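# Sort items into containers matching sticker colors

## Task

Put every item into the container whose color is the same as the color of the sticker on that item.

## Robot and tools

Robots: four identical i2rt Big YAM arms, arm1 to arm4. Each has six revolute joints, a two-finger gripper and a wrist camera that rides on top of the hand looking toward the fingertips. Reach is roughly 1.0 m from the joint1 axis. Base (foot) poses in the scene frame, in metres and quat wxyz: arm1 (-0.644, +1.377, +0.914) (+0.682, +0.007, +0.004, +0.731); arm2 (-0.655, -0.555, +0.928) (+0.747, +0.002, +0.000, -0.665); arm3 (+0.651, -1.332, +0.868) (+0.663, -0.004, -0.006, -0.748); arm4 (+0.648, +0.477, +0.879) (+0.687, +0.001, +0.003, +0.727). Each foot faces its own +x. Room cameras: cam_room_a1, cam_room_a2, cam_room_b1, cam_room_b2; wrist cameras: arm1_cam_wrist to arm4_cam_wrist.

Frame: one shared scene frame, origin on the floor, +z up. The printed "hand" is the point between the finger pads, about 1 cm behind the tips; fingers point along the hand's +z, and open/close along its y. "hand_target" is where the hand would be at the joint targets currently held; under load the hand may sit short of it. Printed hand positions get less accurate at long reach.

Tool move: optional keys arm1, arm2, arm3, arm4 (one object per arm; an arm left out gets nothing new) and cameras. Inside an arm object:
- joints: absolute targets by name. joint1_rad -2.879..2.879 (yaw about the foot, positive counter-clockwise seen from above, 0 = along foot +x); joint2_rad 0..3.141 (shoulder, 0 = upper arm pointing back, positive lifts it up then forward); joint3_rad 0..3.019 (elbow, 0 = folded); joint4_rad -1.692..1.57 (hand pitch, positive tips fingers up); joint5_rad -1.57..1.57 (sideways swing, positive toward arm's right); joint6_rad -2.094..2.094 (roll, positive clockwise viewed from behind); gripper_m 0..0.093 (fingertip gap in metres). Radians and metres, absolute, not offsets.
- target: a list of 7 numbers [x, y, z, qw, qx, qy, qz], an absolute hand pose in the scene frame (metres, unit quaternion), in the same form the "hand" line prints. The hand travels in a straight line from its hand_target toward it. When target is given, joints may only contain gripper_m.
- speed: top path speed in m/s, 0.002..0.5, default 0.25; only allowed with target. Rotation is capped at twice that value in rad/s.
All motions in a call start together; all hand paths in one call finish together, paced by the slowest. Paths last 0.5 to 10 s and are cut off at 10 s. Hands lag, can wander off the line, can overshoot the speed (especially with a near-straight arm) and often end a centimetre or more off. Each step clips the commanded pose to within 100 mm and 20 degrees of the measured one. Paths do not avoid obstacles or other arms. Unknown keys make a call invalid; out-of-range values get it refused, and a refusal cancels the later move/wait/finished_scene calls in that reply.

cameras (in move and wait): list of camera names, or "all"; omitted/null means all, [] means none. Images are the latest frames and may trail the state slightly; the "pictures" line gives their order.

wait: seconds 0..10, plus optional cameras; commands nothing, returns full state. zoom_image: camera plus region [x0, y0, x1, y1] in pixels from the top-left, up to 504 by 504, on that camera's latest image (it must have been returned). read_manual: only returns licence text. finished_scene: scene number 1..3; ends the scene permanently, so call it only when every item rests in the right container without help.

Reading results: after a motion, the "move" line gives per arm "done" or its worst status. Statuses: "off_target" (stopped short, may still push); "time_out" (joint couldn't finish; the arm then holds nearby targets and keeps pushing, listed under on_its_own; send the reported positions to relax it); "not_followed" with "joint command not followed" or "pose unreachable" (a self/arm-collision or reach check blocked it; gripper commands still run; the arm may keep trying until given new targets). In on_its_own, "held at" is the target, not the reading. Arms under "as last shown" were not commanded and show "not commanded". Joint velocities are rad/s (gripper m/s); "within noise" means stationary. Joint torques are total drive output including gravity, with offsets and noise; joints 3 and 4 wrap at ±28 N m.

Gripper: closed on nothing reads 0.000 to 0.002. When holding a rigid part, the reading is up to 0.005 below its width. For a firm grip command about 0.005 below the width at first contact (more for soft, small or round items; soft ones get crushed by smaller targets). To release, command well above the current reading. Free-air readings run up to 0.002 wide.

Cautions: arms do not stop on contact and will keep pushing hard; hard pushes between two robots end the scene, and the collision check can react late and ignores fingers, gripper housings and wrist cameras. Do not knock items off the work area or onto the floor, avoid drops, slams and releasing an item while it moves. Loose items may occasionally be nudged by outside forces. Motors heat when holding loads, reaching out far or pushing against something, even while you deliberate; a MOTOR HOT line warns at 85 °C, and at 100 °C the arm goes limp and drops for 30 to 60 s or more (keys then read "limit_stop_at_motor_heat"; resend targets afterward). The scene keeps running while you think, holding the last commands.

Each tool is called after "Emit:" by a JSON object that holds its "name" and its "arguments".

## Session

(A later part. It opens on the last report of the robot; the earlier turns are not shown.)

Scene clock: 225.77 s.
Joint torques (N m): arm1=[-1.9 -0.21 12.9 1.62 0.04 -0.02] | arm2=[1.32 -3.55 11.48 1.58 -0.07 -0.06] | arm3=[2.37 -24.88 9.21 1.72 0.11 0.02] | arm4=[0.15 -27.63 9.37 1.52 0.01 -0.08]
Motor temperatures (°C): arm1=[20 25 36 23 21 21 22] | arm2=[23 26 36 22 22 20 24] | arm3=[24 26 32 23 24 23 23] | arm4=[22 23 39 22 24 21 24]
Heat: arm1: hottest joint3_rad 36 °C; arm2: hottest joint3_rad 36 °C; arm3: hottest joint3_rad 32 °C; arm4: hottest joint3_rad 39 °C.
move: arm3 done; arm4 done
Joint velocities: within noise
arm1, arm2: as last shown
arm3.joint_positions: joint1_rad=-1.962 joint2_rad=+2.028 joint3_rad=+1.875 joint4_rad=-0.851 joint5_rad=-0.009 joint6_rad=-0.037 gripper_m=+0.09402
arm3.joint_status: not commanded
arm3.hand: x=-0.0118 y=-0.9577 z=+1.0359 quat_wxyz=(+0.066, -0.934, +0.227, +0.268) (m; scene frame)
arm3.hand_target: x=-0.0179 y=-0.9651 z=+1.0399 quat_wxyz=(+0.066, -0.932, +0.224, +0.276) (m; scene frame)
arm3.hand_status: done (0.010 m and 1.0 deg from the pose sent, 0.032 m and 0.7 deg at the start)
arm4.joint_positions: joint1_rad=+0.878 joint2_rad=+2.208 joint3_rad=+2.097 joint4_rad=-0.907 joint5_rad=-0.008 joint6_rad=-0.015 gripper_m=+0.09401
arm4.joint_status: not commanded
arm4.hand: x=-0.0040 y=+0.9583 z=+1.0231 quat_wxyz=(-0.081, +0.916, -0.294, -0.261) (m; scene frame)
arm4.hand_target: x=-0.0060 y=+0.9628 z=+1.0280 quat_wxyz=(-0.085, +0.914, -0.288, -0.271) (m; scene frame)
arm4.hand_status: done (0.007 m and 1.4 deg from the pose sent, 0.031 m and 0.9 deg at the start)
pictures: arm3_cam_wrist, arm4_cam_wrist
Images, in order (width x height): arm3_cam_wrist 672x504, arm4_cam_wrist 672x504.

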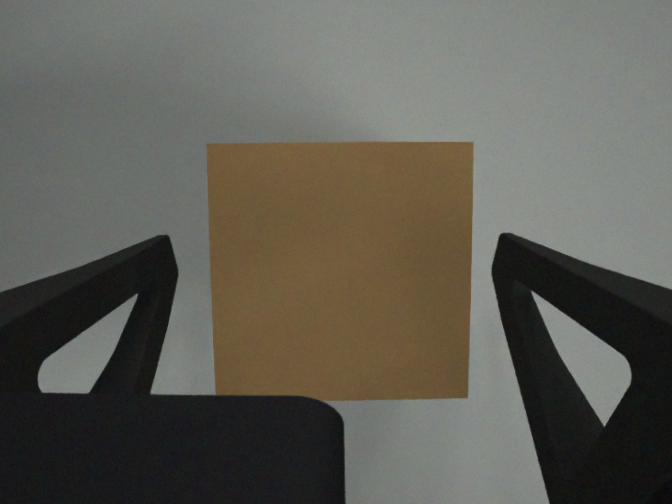

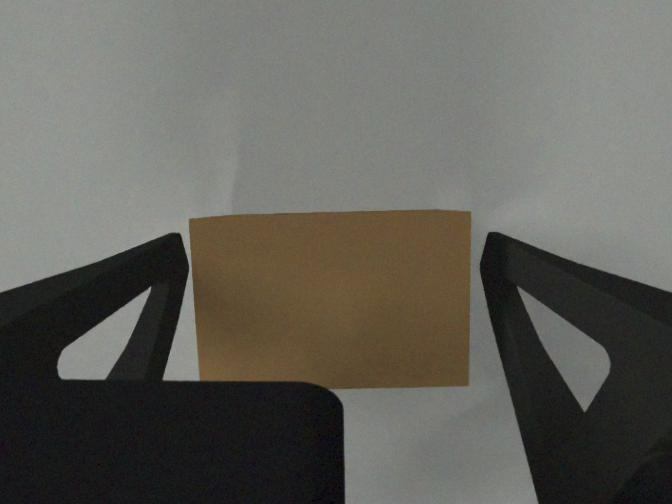

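Emit:
{"name": "move", "arguments": {"arm3": {"joints":{"gripper_m":0.044}}, "arm4": {"joints":{"gripper_m":0.060}}, "cameras": []}}

Emit:
{"name": "move", "arguments": {"arm3": {"target":[0.0,-0.975,1.15,0.0663,-0.9323,0.2238,0.2762],"speed":0.2}, "arm4": {"target":[0.0,0.96,1.15,0.0854,-0.9144,0.2883,0.2709],"speed":0.2}, "cameras": ["arm3_cam_wrist","arm4_cam_wrist"]}}

Scene clock: 230.97 s.
Joint torques (N m): arm1=[-2.67 -0.15 12.82 1.46 0.08 -0.04] | arm2=[1.08 -3.55 11.54 1.57 -0.08 -0.07] | arm3=[2.37 -24.82 9.22 1.73 0.08 0.02] | arm4=[0.38 -27.46 9.33 1.43 0 -0.09]
Motor temperatures (°C): arm1=[20 25 36 23 21 21 22] | arm2=[23 26 36 22 22 20 23] | arm3=[24 27 32 23 24 23 23] | arm4=[22 24 38 22 24 21 24]
Heat: arm1: hottest joint3_rad 36 °C; arm2: hottest joint3_rad 36 °C; arm3: hottest joint3_rad 32 °C; arm4: hottest joint3_rad 38 °C.
move: arm3 off_target; arm4 off_target
Joint velocities: within noise
arm1, arm2: as last shown
arm3.joint_positions: joint1_rad=-1.962 joint2_rad=+2.028 joint3_rad=+1.875 joint4_rad=-0.850 joint5_rad=-0.007 joint6_rad=-0.037 gripper_m=+0.05297
arm3.joint_status: gripper_m off_target (ended at +0.05300, target +0.04400)
arm3.hand: x=-0.0117 y=-0.9575 z=+1.0360 quat_wxyz=(+0.066, -0.934, +0.227, +0.268) (m; scene frame)
arm3.hand_target: x=-0.0179 y=-0.9650 z=+1.0399 quat_wxyz=(+0.066, -0.932, +0.224, +0.276) (m; scene frame)
arm3.hand_status: not commanded
arm4.joint_positions: joint1_rad=+0.878 joint2_rad=+2.208 joint3_rad=+2.097 joint4_rad=-0.907 joint5_rad=-0.008 joint6_rad=-0.016 gripper_m=+0.06915
arm4.joint_status: gripper_m off_target (ended at +0.06917, target +0.06000)
arm4.hand: x=-0.0041 y=+0.9584 z=+1.0231 quat_wxyz=(-0.081, +0.916, -0.293, -0.261) (m; scene frame)
arm4.hand_target: x=-0.0060 y=+0.9628 z=+1.0280 quat_wxyz=(-0.085, +0.914, -0.288, -0.271) (m; scene frame)
arm4.hand_status: not commanded
pictures: none
No camera images: "cameras" was empty.

Scene clock: 232.37 s.
Joint torques (N m): arm1=[-1.85 -0.09 12.9 1.48 0.07 -0.03] | arm2=[1.2 -3.55 11.52 1.55 -0.08 -0.06] | arm3=[2.55 -23.41 14.02 0.81 0.11 0.03] | arm4=[0.91 -27.46 12.55 0.36 -0.02 -0.07]
Motor temperatures (°C): arm1=[20 25 36 23 21 21 22] | arm2=[23 26 36 22 22 20 23] | arm3=[24 27 32 23 24 23 23] | arm4=[22 24 38 22 24 21 25]
Heat: arm1: hottest joint3_rad 36 °C; arm2: hottest joint3_rad 36 °C; arm3: hottest joint3_rad 32 °C; arm4: hottest joint3_rad 38 °C.
move: arm3 off_target; arm4 off_target
Joint velocities: within noise
arm1, arm2: as last shown
arm3.joint_positions: joint1_rad=-1.962 joint2_rad=+1.944 joint3_rad=+1.982 joint4_rad=-1.072 joint5_rad=-0.007 joint6_rad=-0.035 gripper_m=+0.05297
arm3.joint_status: not commanded
arm3.hand: x=+0.0134 y=-0.9705 z=+1.1234 quat_wxyz=(+0.062, -0.938, +0.229, +0.254) (m; scene frame)
arm3.hand_target: x=+0.0012 y=-0.9756 z=+1.1501 quat_wxyz=(+0.066, -0.932, +0.224, +0.277) (m; scene frame)
arm3.hand_status: off_target (0.030 m and 2.7 deg from the pose sent, 0.116 m and 1.0 deg at the start)
arm4.joint_positions: joint1_rad=+0.878 joint2_rad=+2.202 joint3_rad=+2.361 joint4_rad=-1.194 joint5_rad=-0.008 joint6_rad=-0.017 gripper_m=+0.06915
arm4.joint_status: not commanded
arm4.hand: x=+0.0026 y=+0.9542 z=+1.1258 quat_wxyz=(-0.079, +0.918, -0.293, -0.254) (m; scene frame)
arm4.hand_target: x=+0.0008 y=+0.9593 z=+1.1500 quat_wxyz=(-0.086, +0.914, -0.288, -0.271) (m; scene frame)
arm4.hand_status: off_target (0.025 m and 2.2 deg from the pose sent, 0.127 m and 1.3 deg at the start)
pictures: arm3_cam_wrist, arm4_cam_wrist
Images, in order (width x height): arm3_cam_wrist 672x504, arm4_cam_wrist 672x504.

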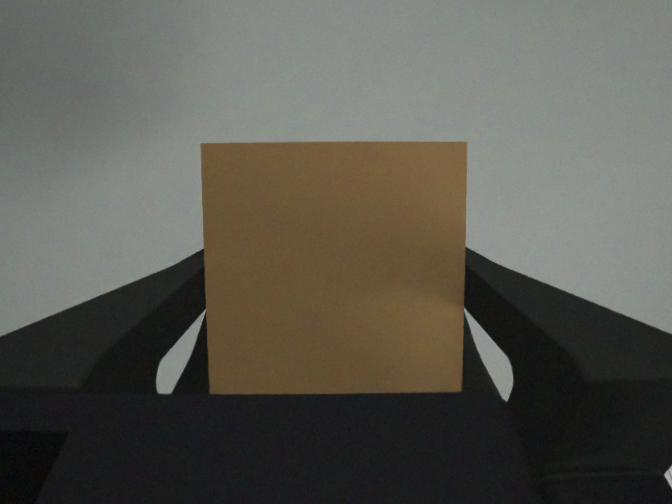

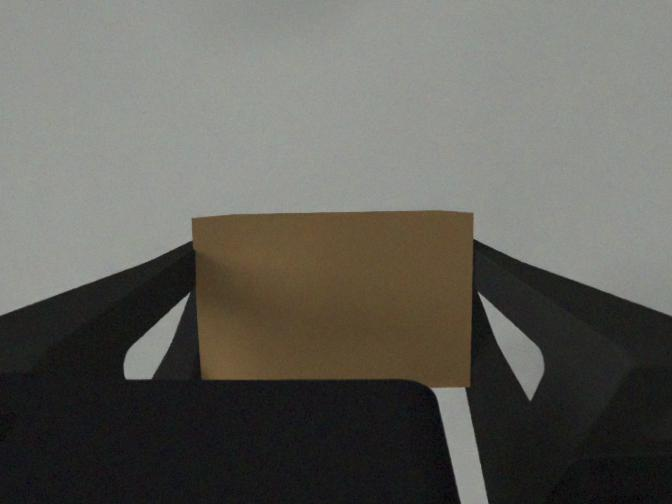

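Emit:
{"name": "move", "arguments": {"arm3": {"joints":{"joint2_rad":0.695,"joint3_rad":0.723,"joint4_rad":-1.05,"joint5_rad":0,"joint6_rad":0}}, "arm4": {"joints":{"joint2_rad":0.695,"joint3_rad":0.723,"joint4_rad":-1.05,"joint5_rad":0,"joint6_rad":0}}, "cameras": []}}

Emit:
{"name": "move", "arguments": {"arm3": {"joints":{"joint1_rad":1.011}}, "arm4": {"joints":{"joint1_rad":-1.159}}, "cameras": []}}

Emit:
{"name": "move", "arguments": {"arm3": {"target":[1.155,-1.74,0.95,0.2440,0.2891,0.9105,-0.0864],"speed":0.25}, "arm4": {"target":[1.116,0.713,0.95,0.2518,-0.2238,0.9396,0.0600],"speed":0.25}, "cameras": ["arm3_cam_wrist","arm4_cam_wrist"]}}

Scene clock: 245.20 s.
Joint torques (N m): arm1=[-1.67 -0.38 12.94 1.54 0.08 -0.04] | arm2=[1.26 -3.6 11.54 1.57 -0.07 -0.06] | arm3=[2.32 -3.19 9.91 1.25 0.09 0.02] | arm4=[0.79 -3.49 10.36 1.03 0.17 0.15]
Motor temperatures (°C): arm1=[20 25 36 23 21 21 22] | arm2=[23 26 36 22 22 20 23] | arm3=[24 27 33 23 24 23 24] | arm4=[22 27 38 22 24 21 25]
Heat: arm1: hottest joint3_rad 36 °C; arm2: hottest joint3_rad 36 °C; arm3: hottest joint3_rad 33 °C; arm4: hottest joint3_rad 38 °C.
move: arm3 done; arm4 done
Joint velocities: within noise
arm1, arm2: as last shown
arm3.joint_positions: joint1_rad=-1.962 joint2_rad=+0.705 joint3_rad=+0.721 joint4_rad=-1.056 joint5_rad=-0.002 joint6_rad=-0.008 gripper_m=+0.05297
arm3.joint_status: all done
arm3.hand: x=+0.4034 y=-1.1894 z=+1.0870 quat_wxyz=(+0.060, -0.935, +0.242, +0.252) (m; scene frame)
arm3.hand_target: x=+0.4009 y=-1.1924 z=+1.0914 quat_wxyz=(+0.060, -0.934, +0.239, +0.260) (m; scene frame)
arm3.hand_status: not commanded
arm4.joint_positions: joint1_rad=+0.878 joint2_rad=+0.708 joint3_rad=+0.706 joint4_rad=-1.059 joint5_rad=-0.003 joint6_rad=-0.011 gripper_m=+0.06915
arm4.joint_status: all done
arm4.hand: x=+0.4233 y=+0.6446 z=+1.0930 quat_wxyz=(-0.077, +0.920, -0.298, -0.242) (m; scene frame)
arm4.hand_target: x=+0.4210 y=+0.6485 z=+1.1057 quat_wxyz=(-0.083, +0.913, -0.304, -0.259) (m; scene frame)
arm4.hand_status: not commanded
pictures: none
No camera images: "cameras" was empty.

Scene clock: 247.67 s.
Joint torques (N m): arm1=[-2.14 -0.38 12.9 1.5 0.09 -0.01] | arm2=[1.14 -3.55 11.54 1.55 -0.07 -0.06] | arm3=[1.79 -2.78 9.91 1.29 0.08 0] | arm4=[0.97 -3.49 10.26 1.14 0.08 0.14]
Motor temperatures (°C): arm1=[20 25 36 23 21 21 22] | arm2=[23 26 36 22 22 20 23] | arm3=[24 27 32 23 24 23 24] | arm4=[22 26 38 22 24 21 25]
Heat: arm1: hottest joint3_rad 36 °C; arm2: hottest joint3_rad 36 °C; arm3: hottest joint3_rad 32 °C; arm4: hottest joint3_rad 38 °C.
move: arm3 done; arm4 done
Joint velocities: within noise
arm1.joint_positions: joint1_rad=-2.245 joint2_rad=+0.704 joint3_rad=+0.708 joint4_rad=-1.059 joint5_rad=-0.001 joint6_rad=+0.006 gripper_m=+0.09297
arm1.joint_status: not commanded
arm1.hand: x=-0.4101 y=+1.2171 z=+1.1247 quat_wxyz=(-0.236, -0.290, -0.924, +0.076) (m; scene frame)
arm1.hand_target: x=-0.4074 y=+1.2132 z=+1.1361 quat_wxyz=(-0.251, -0.289, -0.920, +0.083) (m; scene frame)
arm1.hand_status: not commanded
arm2.joint_positions: joint1_rad=+0.920 joint2_rad=+0.701 joint3_rad=+0.725 joint4_rad=-1.044 joint5_rad=+0.001 joint6_rad=+0.013 gripper_m=+0.09294
arm2.joint_status: not commanded
arm2.hand: x=-0.4090 y=-0.7025 z=+1.1543 quat_wxyz=(-0.263, -0.260, -0.926, +0.069) (m; scene frame)
arm2.hand_target: x=-0.4100 y=-0.6998 z=+1.1543 quat_wxyz=(-0.262, -0.252, -0.929, +0.069) (m; scene frame)
arm2.hand_status: not commanded
arm3.joint_positions: joint1_rad=+1.001 joint2_rad=+0.705 joint3_rad=+0.721 joint4_rad=-1.056 joint5_rad=-0.001 joint6_rad=-0.006 gripper_m=+0.05298
arm3.joint_status: all done
arm3.hand: x=+0.8694 y=-1.5095 z=+1.0919 quat_wxyz=(-0.250, -0.322, -0.908, +0.095) (m; scene frame)
arm3.hand_target: x=+0.8715 y=-1.5078 z=+1.0962 quat_wxyz=(-0.258, -0.320, -0.907, +0.096) (m; scene frame)
arm3.hand_status: not commanded
arm4.joint_positions: joint1_rad=-1.157 joint2_rad=+0.708 joint3_rad=+0.706 joint4_rad=-1.059 joint5_rad=+0.000 joint6_rad=-0.011 gripper_m=+0.06923
arm4.joint_status: all done
arm4.hand: x=+0.8990 y=+0.6047 z=+1.0909 quat_wxyz=(-0.243, +0.231, -0.940, -0.056) (m; scene frame)
arm4.hand_target: x=+0.9030 y=+0.6062 z=+1.1036 quat_wxyz=(-0.261, +0.224, -0.937, -0.062) (m; scene frame)
arm4.hand_status: not commanded
pictures: none
No camera images: "cameras" was empty.

arm3: "target": qw, qx, qy, qz must be a unit quaternion (the sum of their squares is 1)

Emit:
{"name": "move", "arguments": {"arm3": {"target":[1.155,-1.74,0.95,0.2440,0.3224,0.9105,-0.0864],"speed":0.25}, "arm4": {"target":[1.116,0.713,0.95,0.2518,-0.2238,0.9396,0.0600],"speed":0.25}, "cameras": ["arm3_cam_wrist","arm4_cam_wrist"]}}

Scene clock: 253.97 s.
Joint torques (N m): arm1=[-2.67 -0.5 12.92 1.72 0.09 -0.02] | arm2=[1.26 -3.49 11.51 1.52 -0.08 -0.06] | arm3=[1.55 -19.84 12.37 1.18 -0.07 0.02] | arm4=[0.67 -13.51 10.59 1.29 0.03 0.12]
Motor temperatures (°C): arm1=[20 25 36 23 21 21 22] | arm2=[23 26 36 22 22 20 23] | arm3=[24 26 32 23 24 23 24] | arm4=[22 26 38 22 24 21 25]
Heat: arm1: hottest joint3_rad 36 °C; arm2: hottest joint3_rad 36 °C; arm3: hottest joint3_rad 32 °C; arm4: hottest joint3_rad 38 °C.
move: arm3 off_target; arm4 off_target
Joint velocities: within noise
arm1.joint_positions: joint1_rad=-2.245 joint2_rad=+0.704 joint3_rad=+0.708 joint4_rad=-1.059 joint5_rad=-0.001 joint6_rad=+0.006 gripper_m=+0.09297
arm1.joint_status: not commanded
arm1.hand: x=-0.4101 y=+1.2171 z=+1.1247 quat_wxyz=(-0.236, -0.290, -0.924, +0.076) (m; scene frame)
arm1.hand_target: x=-0.4074 y=+1.2132 z=+1.1361 quat_wxyz=(-0.251, -0.289, -0.920, +0.083) (m; scene frame)
arm1.hand_status: not commanded
arm2.joint_positions: joint1_rad=+0.920 joint2_rad=+0.701 joint3_rad=+0.725 joint4_rad=-1.044 joint5_rad=+0.001 joint6_rad=+0.013 gripper_m=+0.09294
arm2.joint_status: not commanded
arm2.hand: x=-0.4090 y=-0.7025 z=+1.1543 quat_wxyz=(-0.263, -0.260, -0.926, +0.069) (m; scene frame)
arm2.hand_target: x=-0.4100 y=-0.6998 z=+1.1543 quat_wxyz=(-0.262, -0.252, -0.929, +0.069) (m; scene frame)
arm2.hand_status: not commanded
arm3.joint_positions: joint1_rad=+1.001 joint2_rad=+1.853 joint3_rad=+1.300 joint4_rad=-0.559 joint5_rad=-0.008 joint6_rad=-0.006 gripper_m=+0.05298
arm3.joint_status: not commanded
arm3.hand: x=+1.1344 y=-1.7289 z=+0.9276 quat_wxyz=(-0.218, -0.325, -0.917, +0.080) (m; scene frame)
arm3.hand_target: x=+1.1538 y=-1.7391 z=+0.9505 quat_wxyz=(-0.244, -0.322, -0.910, +0.086) (m; scene frame)
arm3.hand_status: off_target (0.032 m and 3.2 deg from the pose sent, 0.394 m and 1.2 deg at the start)
arm4.joint_positions: joint1_rad=-1.157 joint2_rad=+1.557 joint3_rad=+0.896 joint4_rad=-0.436 joint5_rad=+0.000 joint6_rad=-0.011 gripper_m=+0.06923
arm4.joint_status: not commanded
arm4.hand: x=+1.0922 y=+0.7029 z=+0.9328 quat_wxyz=(-0.226, +0.232, -0.945, -0.052) (m; scene frame)
arm4.hand_target: x=+1.1146 y=+0.7124 z=+0.9508 quat_wxyz=(-0.252, +0.224, -0.940, -0.060) (m; scene frame)
arm4.hand_status: off_target (0.031 m and 3.3 deg from the pose sent, 0.280 m and 1.3 deg at the start)
pictures: arm3_cam_wrist, arm4_cam_wrist
Images, in order (width x height): arm3_cam_wrist 672x504, arm4_cam_wrist 672x504.

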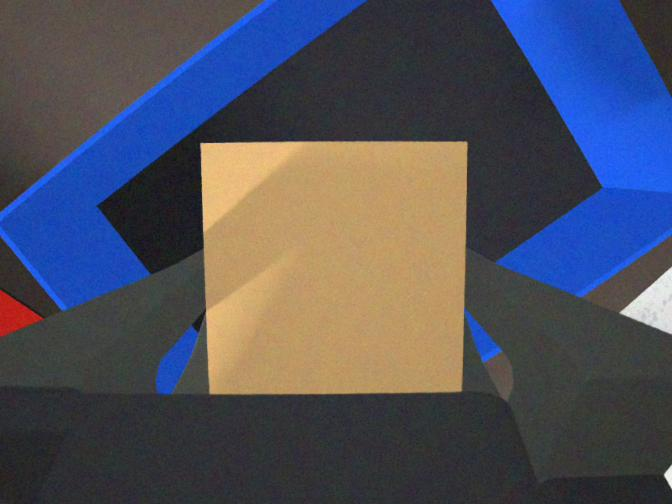

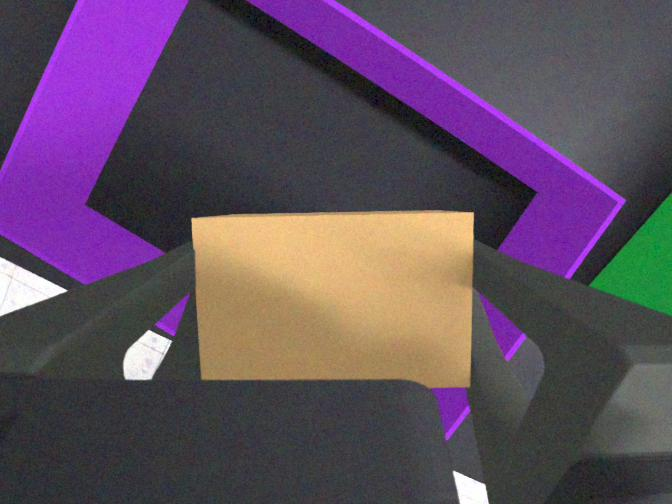

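Emit:
{"name": "move", "arguments": {"arm3": {"target":[1.160,-1.756,0.86,0.2440,0.3224,0.9105,-0.0864],"speed":0.2}, "arm4": {"target":[1.124,0.736,0.86,0.2518,-0.2238,0.9396,0.0600],"speed":0.2}, "cameras": ["arm3_cam_wrist","arm4_cam_wrist"]}}

Scene clock: 268.83 s.
Joint torques (N m): arm1=[-2.55 -0.73 12.79 1.54 0.11 -0.02] | arm2=[1.32 -3.55 11.49 1.57 -0.08 -0.05] | arm3=[0.5 -22.01 9.61 1.61 -0.08 -0.11] | arm4=[1.08 -16.09 7.73 1.37 0.22 0.16]
Motor temperatures (°C): arm1=[20 24 36 23 21 21 22] | arm2=[23 25 36 22 22 20 23] | arm3=[24 26 32 23 24 23 24] | arm4=[22 26 37 22 24 21 26]
Heat: arm1: hottest joint3_rad 36 °C; arm2: hottest joint3_rad 36 °C; arm3: hottest joint3_rad 32 °C; arm4: hottest joint3_rad 37 °C.
move: arm3 off_target; arm4 off_target
Joint velocities: within noise
arm1, arm2: as last shown
arm3.joint_positions: joint1_rad=+1.001 joint2_rad=+2.025 joint3_rad=+1.300 joint4_rad=-0.384 joint5_rad=-0.015 joint6_rad=-0.006 gripper_m=+0.05298
arm3.joint_status: not commanded
arm3.hand: x=+1.1491 y=-1.7408 z=+0.8414 quat_wxyz=(-0.220, -0.324, -0.917, +0.077) (m; scene frame)
arm3.hand_target: x=+1.1592 y=-1.7556 z=+0.8605 quat_wxyz=(-0.244, -0.322, -0.911, +0.087) (m; scene frame)
arm3.hand_status: off_target (0.026 m and 3.0 deg from the pose sent, 0.077 m and 3.2 deg at the start)
arm4.joint_positions: joint1_rad=-1.127 joint2_rad=+1.782 joint3_rad=+0.896 joint4_rad=-0.200 joint5_rad=+0.014 joint6_rad=+0.018 gripper_m=+0.06923
arm4.joint_status: not commanded
arm4.hand: x=+1.1087 y=+0.7258 z=+0.8492 quat_wxyz=(-0.231, +0.230, -0.944, -0.054) (m; scene frame)
arm4.hand_target: x=+1.1234 y=+0.7357 z=+0.8605 quat_wxyz=(-0.252, +0.224, -0.940, -0.060) (m; scene frame)
arm4.hand_status: off_target (0.021 m and 2.6 deg from the pose sent, 0.086 m and 3.3 deg at the start)
pictures: arm3_cam_wrist, arm4_cam_wrist
Images, in order (width x height): arm3_cam_wrist 672x504, arm4_cam_wrist 672x504.

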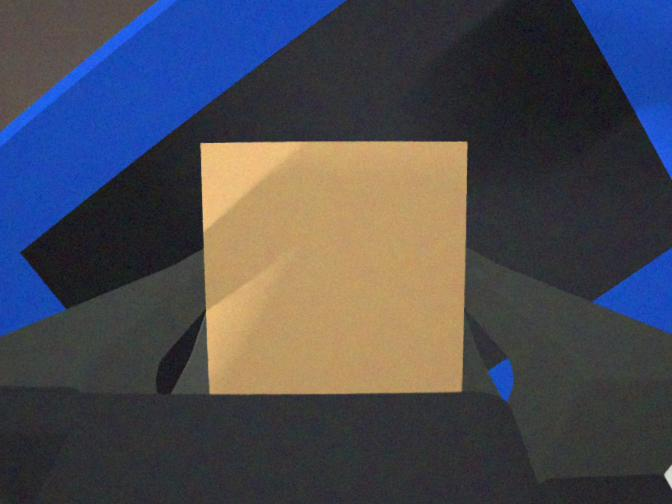

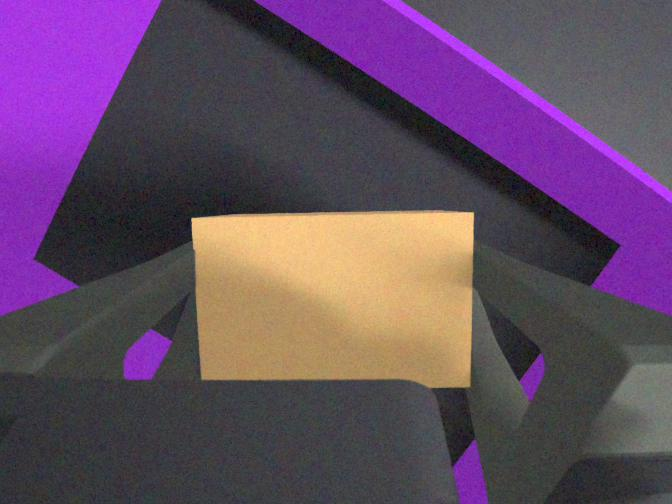

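Emit:
{"name": "move", "arguments": {"arm3": {"target":[1.160,-1.756,0.795,0.2440,0.3224,0.9105,-0.0864],"speed":0.12}, "arm4": {"target":[1.124,0.736,0.775,0.2518,-0.2238,0.9396,0.0600],"speed":0.15}, "cameras": []}}

Emit:
{"name": "move", "arguments": {"arm3": {"target":[1.160,-1.756,0.785,0.2440,0.3224,0.9105,-0.0864],"speed":0.04}, "arm4": {"target":[1.124,0.736,0.764,0.2518,-0.2238,0.9396,0.0600],"speed":0.04}, "cameras": []}}

Scene clock: 276.40 s.
Joint torques (N m): arm1=[-2.43 -0.67 12.96 1.57 0.07 -0.04] | arm2=[1.32 -3.55 11.52 1.55 -0.07 -0.06] | arm3=[0.5 -21.48 7.64 1.65 -0.06 -0.1] | arm4=[1.32 -16.67 5.63 1.47 0.23 0.17]
Motor temperatures (°C): arm1=[20 24 36 23 21 21 22] | arm2=[23 25 36 22 22 20 23] | arm3=[24 26 31 23 24 23 24] | arm4=[22 25 36 22 24 21 26]
Heat: arm1: hottest joint3_rad 36 °C; arm2: hottest joint3_rad 36 °C; arm3: hottest joint3_rad 31 °C; arm4: hottest joint3_rad 36 °C.
move: arm3 off_target; arm4 off_target
Joint velocities: within noise
arm1, arm2: as last shown
arm3.joint_positions: joint1_rad=+1.001 joint2_rad=+2.131 joint3_rad=+1.300 joint4_rad=-0.251 joint5_rad=-0.015 joint6_rad=-0.006 gripper_m=+0.05298
arm3.joint_status: not commanded
arm3.hand: x=+1.1561 y=-1.7472 z=+0.7896 quat_wxyz=(-0.232, -0.323, -0.914, +0.082) (m; scene frame)
arm3.hand_target: x=+1.1597 y=-1.7559 z=+0.7951 quat_wxyz=(-0.244, -0.322, -0.911, +0.086) (m; scene frame)
arm3.hand_status: off_target (0.011 m and 1.5 deg from the pose sent, 0.050 m and 3.0 deg at the start)
arm4.joint_positions: joint1_rad=-1.127 joint2_rad=+1.984 joint3_rad=+0.896 joint4_rad=+0.020 joint5_rad=+0.014 joint6_rad=+0.019 gripper_m=+0.06923
arm4.joint_status: not commanded
arm4.hand: x=+1.1155 y=+0.7294 z=+0.7724 quat_wxyz=(-0.240, +0.229, -0.942, -0.056) (m; scene frame)
arm4.hand_target: x=+1.1238 y=+0.7358 z=+0.7751 quat_wxyz=(-0.252, +0.224, -0.940, -0.060) (m; scene frame)
arm4.hand_status: off_target (0.011 m and 1.6 deg from the pose sent, 0.076 m and 2.6 deg at the start)
pictures: none
No camera images: "cameras" was empty.

Scene clock: 277.37 s.
Joint torques (N m): arm1=[-2.02 0.09 12.86 1.54 0.09 -0.03] | arm2=[1.14 -3.49 11.52 1.54 -0.08 -0.07] | arm3=[0.56 -20.13 7.57 1.72 -0.06 -0.08] | arm4=[1.08 -15.62 5.67 1.52 0.24 0.16]
Motor temperatures (°C): arm1=[20 24 36 23 21 21 22] | arm2=[23 25 36 22 22 20 23] | arm3=[24 26 31 23 24 23 24] | arm4=[22 25 36 22 24 21 26]
Heat: arm1: hottest joint3_rad 36 °C; arm2: hottest joint3_rad 36 °C; arm3: hottest joint3_rad 31 °C; arm4: hottest joint3_rad 36 °C.
move: arm3 done; arm4 done
Joint velocities: within noise
arm1, arm2: as last shown
arm3.joint_positions: joint1_rad=+1.001 joint2_rad=+2.135 joint3_rad=+1.300 joint4_rad=-0.233 joint5_rad=-0.015 joint6_rad=-0.006 gripper_m=+0.05298
arm3.joint_status: not commanded
arm3.hand: x=+1.1586 y=-1.7492 z=+0.7894 quat_wxyz=(-0.239, -0.322, -0.912, +0.084) (m; scene frame)
arm3.hand_target: x=+1.1598 y=-1.7559 z=+0.7852 quat_wxyz=(-0.244, -0.322, -0.910, +0.086) (m; scene frame)
arm3.hand_status: done (0.008 m and 0.6 deg from the pose sent, 0.011 m and 1.5 deg at the start)
arm4.joint_positions: joint1_rad=-1.127 joint2_rad=+1.998 joint3_rad=+0.896 joint4_rad=+0.047 joint5_rad=+0.014 joint6_rad=+0.019 gripper_m=+0.06923
arm4.joint_status: not commanded
arm4.hand: x=+1.1175 y=+0.7305 z=+0.7681 quat_wxyz=(-0.245, +0.229, -0.940, -0.058) (m; scene frame)
arm4.hand_target: x=+1.1237 y=+0.7358 z=+0.7641 quat_wxyz=(-0.252, +0.224, -0.940, -0.060) (m; scene frame)
arm4.hand_status: done (0.010 m and 1.0 deg from the pose sent, 0.014 m and 1.6 deg at the start)
pictures: none
No camera images: "cameras" was empty.

Emit:
{"name": "move", "arguments": {"arm3": {"target":[1.159,-1.754,0.769,0.2440,0.3224,0.9105,-0.0864],"speed":0.05}, "arm4": {"target":[1.122,0.734,0.750,0.2518,-0.2238,0.9396,0.0600],"speed":0.05}, "cameras": []}}

Emit:
{"name": "move", "arguments": {"arm3": {"target":[1.159,-1.754,0.761,0.2440,0.3224,0.9105,-0.0864],"speed":0.03}, "arm4": {"target":[1.122,0.734,0.744,0.2518,-0.2238,0.9396,0.0600],"speed":0.03}, "cameras": ["arm3_cam_wrist","arm4_cam_wrist"]}}

Scene clock: 283.63 s.
Joint torques (N m): arm1=[-2.73 -0.09 12.74 1.44 0.09 -0.04] | arm2=[1.14 -3.6 11.49 1.54 -0.07 -0.06] | arm3=[0.79 -20.48 6.89 1.74 -0.02 -0.08] | arm4=[1.2 -15.97 5.08 1.36 0.19 0.13]
Motor temperatures (°C): arm1=[20 24 36 23 21 21 22] | arm2=[23 25 36 22 22 20 23] | arm3=[24 26 31 23 24 23 24] | arm4=[22 25 35 22 24 21 26]
Heat: arm1: hottest joint3_rad 36 °C; arm2: hottest joint3_rad 36 °C; arm3: hottest joint3_rad 31 °C; arm4: hottest joint3_rad 35 °C.
move: arm3 done; arm4 done
Joint velocities: within noise
arm1, arm2: as last shown
arm3.joint_positions: joint1_rad=+1.001 joint2_rad=+2.166 joint3_rad=+1.300 joint4_rad=-0.199 joint5_rad=-0.015 joint6_rad=-0.006 gripper_m=+0.05298
arm3.joint_status: not commanded
arm3.hand: x=+1.1588 y=-1.7497 z=+0.7736 quat_wxyz=(-0.240, -0.322, -0.912, +0.085) (m; scene frame)
arm3.hand_target: x=+1.1588 y=-1.7540 z=+0.7691 quat_wxyz=(-0.244, -0.322, -0.911, +0.086) (m; scene frame)
arm3.hand_status: done (0.006 m and 0.5 deg from the pose sent, 0.021 m and 0.7 deg at the start)
arm4.joint_positions: joint1_rad=-1.127 joint2_rad=+2.033 joint3_rad=+0.896 joint4_rad=+0.085 joint5_rad=+0.014 joint6_rad=+0.019 gripper_m=+0.06923
arm4.joint_status: not commanded
arm4.hand: x=+1.1171 y=+0.7303 z=+0.7550 quat_wxyz=(-0.247, +0.229, -0.940, -0.058) (m; scene frame)
arm4.hand_target: x=+1.1218 y=+0.7338 z=+0.7500 quat_wxyz=(-0.252, +0.224, -0.940, -0.060) (m; scene frame)
arm4.hand_status: done (0.008 m and 0.8 deg from the pose sent, 0.019 m and 1.0 deg at the start)
pictures: none
No camera images: "cameras" was empty.

Scene clock: 284.60 s.
Joint torques (N m): arm1=[-2.08 0.03 12.78 1.65 0.11 -0.07] | arm2=[1.32 -3.6 11.52 1.52 -0.07 -0.06] | arm3=[0.85 -20.42 6.84 1.73 -0.03 -0.08] | arm4=[1.08 -15.74 5.11 1.32 0.18 0.13]
Motor temperatures (°C): arm1=[20 24 36 23 21 21 22] | arm2=[23 25 36 22 22 20 23] | arm3=[24 26 31 23 24 23 24] | arm4=[22 25 35 22 24 21 26]
Heat: arm1: hottest joint3_rad 36 °C; arm2: hottest joint3_rad 36 °C; arm3: hottest joint3_rad 31 °C; arm4: hottest joint3_rad 35 °C.
move: arm3 done; arm4 done
Joint velocities: within noise
arm1, arm2: as last shown
arm3.joint_positions: joint1_rad=+1.001 joint2_rad=+2.181 joint3_rad=+1.300 joint4_rad=-0.184 joint5_rad=-0.015 joint6_rad=-0.006 gripper_m=+0.05298
arm3.joint_status: not commanded
arm3.hand: x=+1.1587 y=-1.7496 z=+0.7661 quat_wxyz=(-0.241, -0.322, -0.912, +0.085) (m; scene frame)
arm3.hand_target: x=+1.1588 y=-1.7539 z=+0.7610 quat_wxyz=(-0.244, -0.322, -0.911, +0.086) (m; scene frame)
arm3.hand_status: done (0.007 m and 0.5 deg from the pose sent, 0.013 m and 0.5 deg at the start)
arm4.joint_positions: joint1_rad=-1.127 joint2_rad=+2.047 joint3_rad=+0.896 joint4_rad=+0.099 joint5_rad=+0.014 joint6_rad=+0.019 gripper_m=+0.06923
arm4.joint_status: not commanded
arm4.hand: x=+1.1166 y=+0.7300 z=+0.7495 quat_wxyz=(-0.247, +0.229, -0.940, -0.058) (m; scene frame)
arm4.hand_target: x=+1.1218 y=+0.7338 z=+0.7441 quat_wxyz=(-0.252, +0.224, -0.940, -0.060) (m; scene frame)
arm4.hand_status: done (0.009 m and 0.8 deg from the pose sent, 0.013 m and 0.8 deg at the start)
pictures: arm3_cam_wrist, arm4_cam_wrist
Images, in order (width x height): arm3_cam_wrist 672x504, arm4_cam_wrist 672x504.

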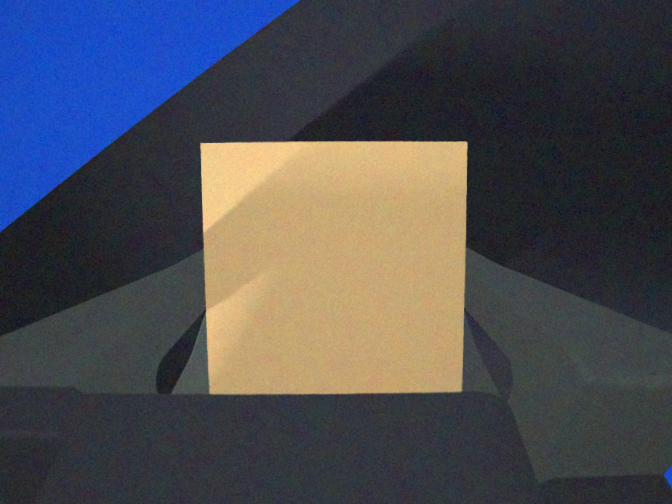

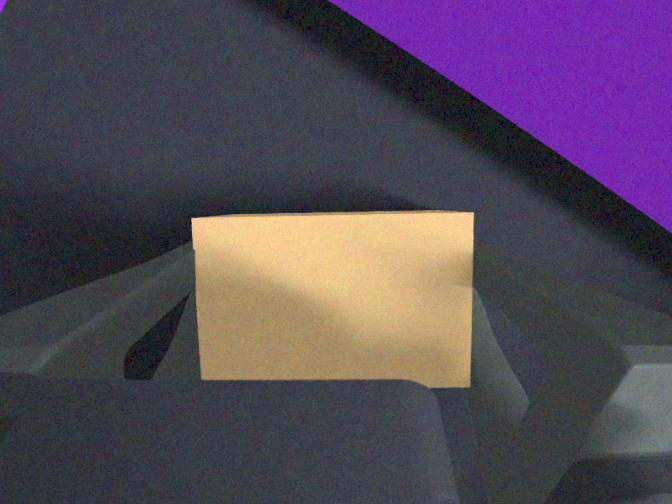

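Both near the floor; small further steps.

Emit:
{"name": "move", "arguments": {"arm3": {"target":[1.159,-1.754,0.755,0.2440,0.3224,0.9105,-0.0864],"speed":0.03}, "arm4": {"target":[1.122,0.734,0.740,0.2518,-0.2238,0.9396,0.0600],"speed":0.03}, "cameras": []}}

Emit:
{"name": "move", "arguments": {"arm3": {"target":[1.159,-1.754,0.750,0.2440,0.3224,0.9105,-0.0864],"speed":0.03}, "arm4": {"target":[1.122,0.734,0.737,0.2518,-0.2238,0.9396,0.0600],"speed":0.03}, "cameras": []}}

Scene clock: 290.50 s.
Joint torques (N m): arm1=[-1.85 -0.73 12.71 1.51 0.09 -0.05] | arm2=[1.2 -3.49 11.54 1.52 -0.07 -0.05] | arm3=[0.79 -20.19 6.89 1.68 -0.02 -0.07] | arm4=[0.85 -15.03 5.19 1.4 0.19 0.15]
Motor temperatures (°C): arm1=[20 24 36 23 21 21 22] | arm2=[23 25 36 22 22 20 23] | arm3=[24 26 31 23 24 23 24] | arm4=[22 25 35 22 24 21 26]
Heat: arm1: hottest joint3_rad 36 °C; arm2: hottest joint3_rad 36 °C; arm3: hottest joint3_rad 31 °C; arm4: hottest joint3_rad 35 °C.
move: arm3 done; arm4 off_target
Joint velocities: within noise
arm1, arm2: as last shown
arm3.joint_positions: joint1_rad=+1.001 joint2_rad=+2.188 joint3_rad=+1.300 joint4_rad=-0.171 joint5_rad=-0.015 joint6_rad=-0.006 gripper_m=+0.05298
arm3.joint_status: not commanded
arm3.hand: x=+1.1594 y=-1.7502 z=+0.7628 quat_wxyz=(-0.243, -0.321, -0.911, +0.086) (m; scene frame)
arm3.hand_target: x=+1.1587 y=-1.7539 z=+0.7550 quat_wxyz=(-0.244, -0.322, -0.911, +0.086) (m; scene frame)
arm3.hand_status: done (0.009 m and 0.2 deg from the pose sent, 0.012 m and 0.5 deg at the start)
arm4.joint_positions: joint1_rad=-1.127 joint2_rad=+2.050 joint3_rad=+0.896 joint4_rad=+0.109 joint5_rad=+0.014 joint6_rad=+0.019 gripper_m=+0.06923
arm4.joint_status: not commanded
arm4.hand: x=+1.1177 y=+0.7306 z=+0.7490 quat_wxyz=(-0.250, +0.229, -0.939, -0.059) (m; scene frame)
arm4.hand_target: x=+1.1216 y=+0.7338 z=+0.7402 quat_wxyz=(-0.252, +0.224, -0.940, -0.060) (m; scene frame)
arm4.hand_status: off_target (0.011 m and 0.6 deg from the pose sent, 0.012 m and 0.8 deg at the start)
pictures: none
No camera images: "cameras" was empty.

Scene clock: 291.47 s.
Joint torques (N m): arm1=[-2.43 -1.14 13.05 1.51 0.05 -0.06] | arm2=[1.2 -3.43 11.49 1.54 -0.08 -0.06] | arm3=[0.73 -19.37 6.93 1.65 -0.02 -0.07] | arm4=[0.79 -14.51 5.2 1.44 0.2 0.16]
Motor temperatures (°C): arm1=[20 24 36 23 21 21 22] | arm2=[23 25 36 22 22 20 23] | arm3=[24 26 30 23 24 23 24] | arm4=[22 25 35 22 24 21 26]
Heat: arm1: hottest joint3_rad 36 °C; arm2: hottest joint3_rad 36 °C; arm3: hottest joint3_rad 30 °C; arm4: hottest joint3_rad 35 °C.
move: arm3 off_target; arm4 off_target
Joint velocities: within noise
arm1, arm2: as last shown
arm3.joint_positions: joint1_rad=+1.001 joint2_rad=+2.191 joint3_rad=+1.300 joint4_rad=-0.161 joint5_rad=-0.015 joint6_rad=-0.006 gripper_m=+0.05298
arm3.joint_status: not commanded
arm3.hand: x=+1.1605 y=-1.7512 z=+0.7623 quat_wxyz=(-0.246, -0.321, -0.910, +0.087) (m; scene frame)
arm3.hand_target: x=+1.1586 y=-1.7538 z=+0.7501 quat_wxyz=(-0.244, -0.322, -0.911, +0.086) (m; scene frame)
arm3.hand_status: off_target (0.013 m and 0.3 deg from the pose sent, 0.013 m and 0.2 deg at the start)
arm4.joint_positions: joint1_rad=-1.127 joint2_rad=+2.053 joint3_rad=+0.896 joint4_rad=+0.118 joint5_rad=+0.014 joint6_rad=+0.019 gripper_m=+0.06923
arm4.joint_status: not commanded
arm4.hand: x=+1.1188 y=+0.7312 z=+0.7488 quat_wxyz=(-0.253, +0.228, -0.938, -0.060) (m; scene frame)
arm4.hand_target: x=+1.1216 y=+0.7337 z=+0.7373 quat_wxyz=(-0.252, +0.224, -0.940, -0.060) (m; scene frame)
arm4.hand_status: off_target (0.013 m and 0.6 deg from the pose sent, 0.013 m and 0.6 deg at the start)
pictures: none
No camera images: "cameras" was empty.

Contact on both. Release, lift.

Emit:
{"name": "move", "arguments": {"arm3": {"joints":{"gripper_m":0.093}}, "arm4": {"joints":{"gripper_m":0.093}}, "cameras": []}}

Emit:
{"name": "move", "arguments": {"arm3": {"target":[1.155,-1.74,0.98,0.2440,0.3224,0.9105,-0.0864],"speed":0.2}, "arm4": {"target":[1.116,0.725,0.98,0.2518,-0.2238,0.9396,0.0600],"speed":0.2}, "cameras": ["arm3_cam_wrist","arm4_cam_wrist"]}}

Scene clock: 295.87 s.
Joint torques (N m): arm1=[-2.43 -0.62 12.92 1.59 0.08 0] | arm2=[1.2 -3.55 11.54 1.54 -0.08 -0.06] | arm3=[0.62 -20.07 6.83 1.65 -0.03 -0.07] | arm4=[1.2 -15.91 5.24 1.29 0.21 0.14]
Motor temperatures (°C): arm1=[20 24 36 23 21 21 22] | arm2=[23 25 36 22 22 20 23] | arm3=[24 26 30 23 24 23 24] | arm4=[22 25 34 22 24 21 26]
Heat: arm1: hottest joint3_rad 36 °C; arm2: hottest joint3_rad 36 °C; arm3: hottest joint3_rad 30 °C; arm4: hottest joint3_rad 34 °C.
move: arm3 done; arm4 done
Joint velocities: within noise
arm1.joint_positions: joint1_rad=-2.245 joint2_rad=+0.704 joint3_rad=+0.708 joint4_rad=-1.059 joint5_rad=-0.001 joint6_rad=+0.006 gripper_m=+0.09297
arm1.joint_status: not commanded
arm1.hand: x=-0.4101 y=+1.2171 z=+1.1247 quat_wxyz=(-0.236, -0.290, -0.924, +0.076) (m; scene frame)
arm1.hand_target: x=-0.4074 y=+1.2132 z=+1.1361 quat_wxyz=(-0.251, -0.289, -0.920, +0.083) (m; scene frame)
arm1.hand_status: not commanded
arm2.joint_positions: joint1_rad=+0.920 joint2_rad=+0.701 joint3_rad=+0.725 joint4_rad=-1.044 joint5_rad=+0.001 joint6_rad=+0.013 gripper_m=+0.09294
arm2.joint_status: not commanded
arm2.hand: x=-0.4090 y=-0.7025 z=+1.1543 quat_wxyz=(-0.263, -0.260, -0.926, +0.069) (m; scene frame)
arm2.hand_target: x=-0.4100 y=-0.6998 z=+1.1543 quat_wxyz=(-0.262, -0.252, -0.929, +0.069) (m; scene frame)
arm2.hand_status: not commanded
arm3.joint_positions: joint1_rad=+1.001 joint2_rad=+2.197 joint3_rad=+1.300 joint4_rad=-0.161 joint5_rad=-0.015 joint6_rad=-0.006 gripper_m=+0.09297
arm3.joint_status: all done
arm3.hand: x=+1.1594 y=-1.7504 z=+0.7586 quat_wxyz=(-0.243, -0.321, -0.911, +0.086) (m; scene frame)
arm3.hand_target: x=+1.1586 y=-1.7538 z=+0.7501 quat_wxyz=(-0.244, -0.322, -0.911, +0.086) (m; scene frame)
arm3.hand_status: not commanded
arm4.joint_positions: joint1_rad=-1.127 joint2_rad=+2.063 joint3_rad=+0.896 joint4_rad=+0.118 joint5_rad=+0.014 joint6_rad=+0.019 gripper_m=+0.09292
arm4.joint_status: all done
arm4.hand: x=+1.1163 y=+0.7298 z=+0.7434 quat_wxyz=(-0.248, +0.229, -0.940, -0.059) (m; scene frame)
arm4.hand_target: x=+1.1215 y=+0.7337 z=+0.7372 quat_wxyz=(-0.252, +0.224, -0.940, -0.060) (m; scene frame)
arm4.hand_status: not commanded
pictures: none
No camera images: "cameras" was empty.

Scene clock: 297.80 s.
Joint torques (N m): arm1=[-2.08 -0.15 12.81 1.47 0.08 -0.01] | arm2=[1.2 -3.6 11.55 1.52 -0.07 -0.06] | arm3=[1.49 -19.25 12.05 0.61 0.12 0.02] | arm4=[0.21 -13.92 10.32 0.32 -0.02 0.05]
Motor temperatures (°C): arm1=[20 24 36 23 21 21 22] | arm2=[23 25 36 22 22 20 23] | arm3=[24 26 30 23 24 23 24] | arm4=[22 25 34 22 24 21 26]
Heat: arm1: hottest joint3_rad 36 °C; arm2: hottest joint3_rad 36 °C; arm3: hottest joint3_rad 30 °C; arm4: hottest joint3_rad 34 °C.
move: arm3 off_target; arm4 off_target
Joint velocities: within noise
arm1, arm2: as last shown
arm3.joint_positions: joint1_rad=+1.001 joint2_rad=+1.819 joint3_rad=+1.347 joint4_rad=-0.616 joint5_rad=-0.014 joint6_rad=-0.006 gripper_m=+0.09297
arm3.joint_status: not commanded
arm3.hand: x=+1.1418 y=-1.7334 z=+0.9630 quat_wxyz=(-0.230, -0.323, -0.914, +0.081) (m; scene frame)
arm3.hand_target: x=+1.1545 y=-1.7396 z=+0.9803 quat_wxyz=(-0.244, -0.322, -0.910, +0.086) (m; scene frame)
arm3.hand_status: off_target (0.023 m and 1.8 deg from the pose sent, 0.222 m and 0.2 deg at the start)
arm4.joint_positions: joint1_rad=-1.128 joint2_rad=+1.533 joint3_rad=+0.963 joint4_rad=-0.493 joint5_rad=+0.014 joint6_rad=+0.019 gripper_m=+0.09292
arm4.joint_status: not commanded
arm4.hand: x=+1.1032 y=+0.7222 z=+0.9667 quat_wxyz=(-0.242, +0.228, -0.941, -0.057) (m; scene frame)
arm4.hand_target: x=+1.1156 y=+0.7247 z=+0.9802 quat_wxyz=(-0.252, +0.224, -0.940, -0.060) (m; scene frame)
arm4.hand_status: off_target (0.019 m and 1.3 deg from the pose sent, 0.237 m and 0.7 deg at the start)
pictures: arm3_cam_wrist, arm4_cam_wrist
Images, in order (width x height): arm3_cam_wrist 672x504, arm4_cam_wrist 672x504.

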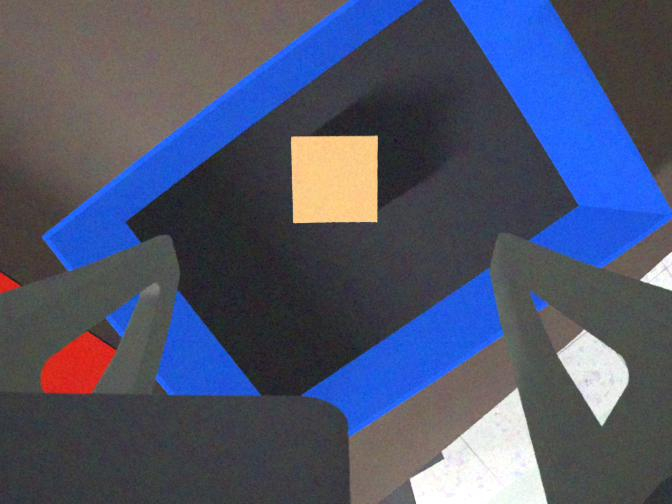

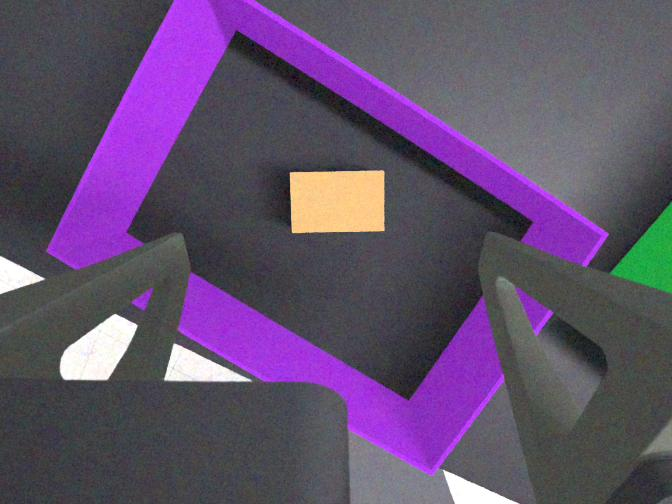

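Emit:
{"name": "finished_scene", "arguments": {"scene": 3, "done": true}}

The scene is finished: the task was done.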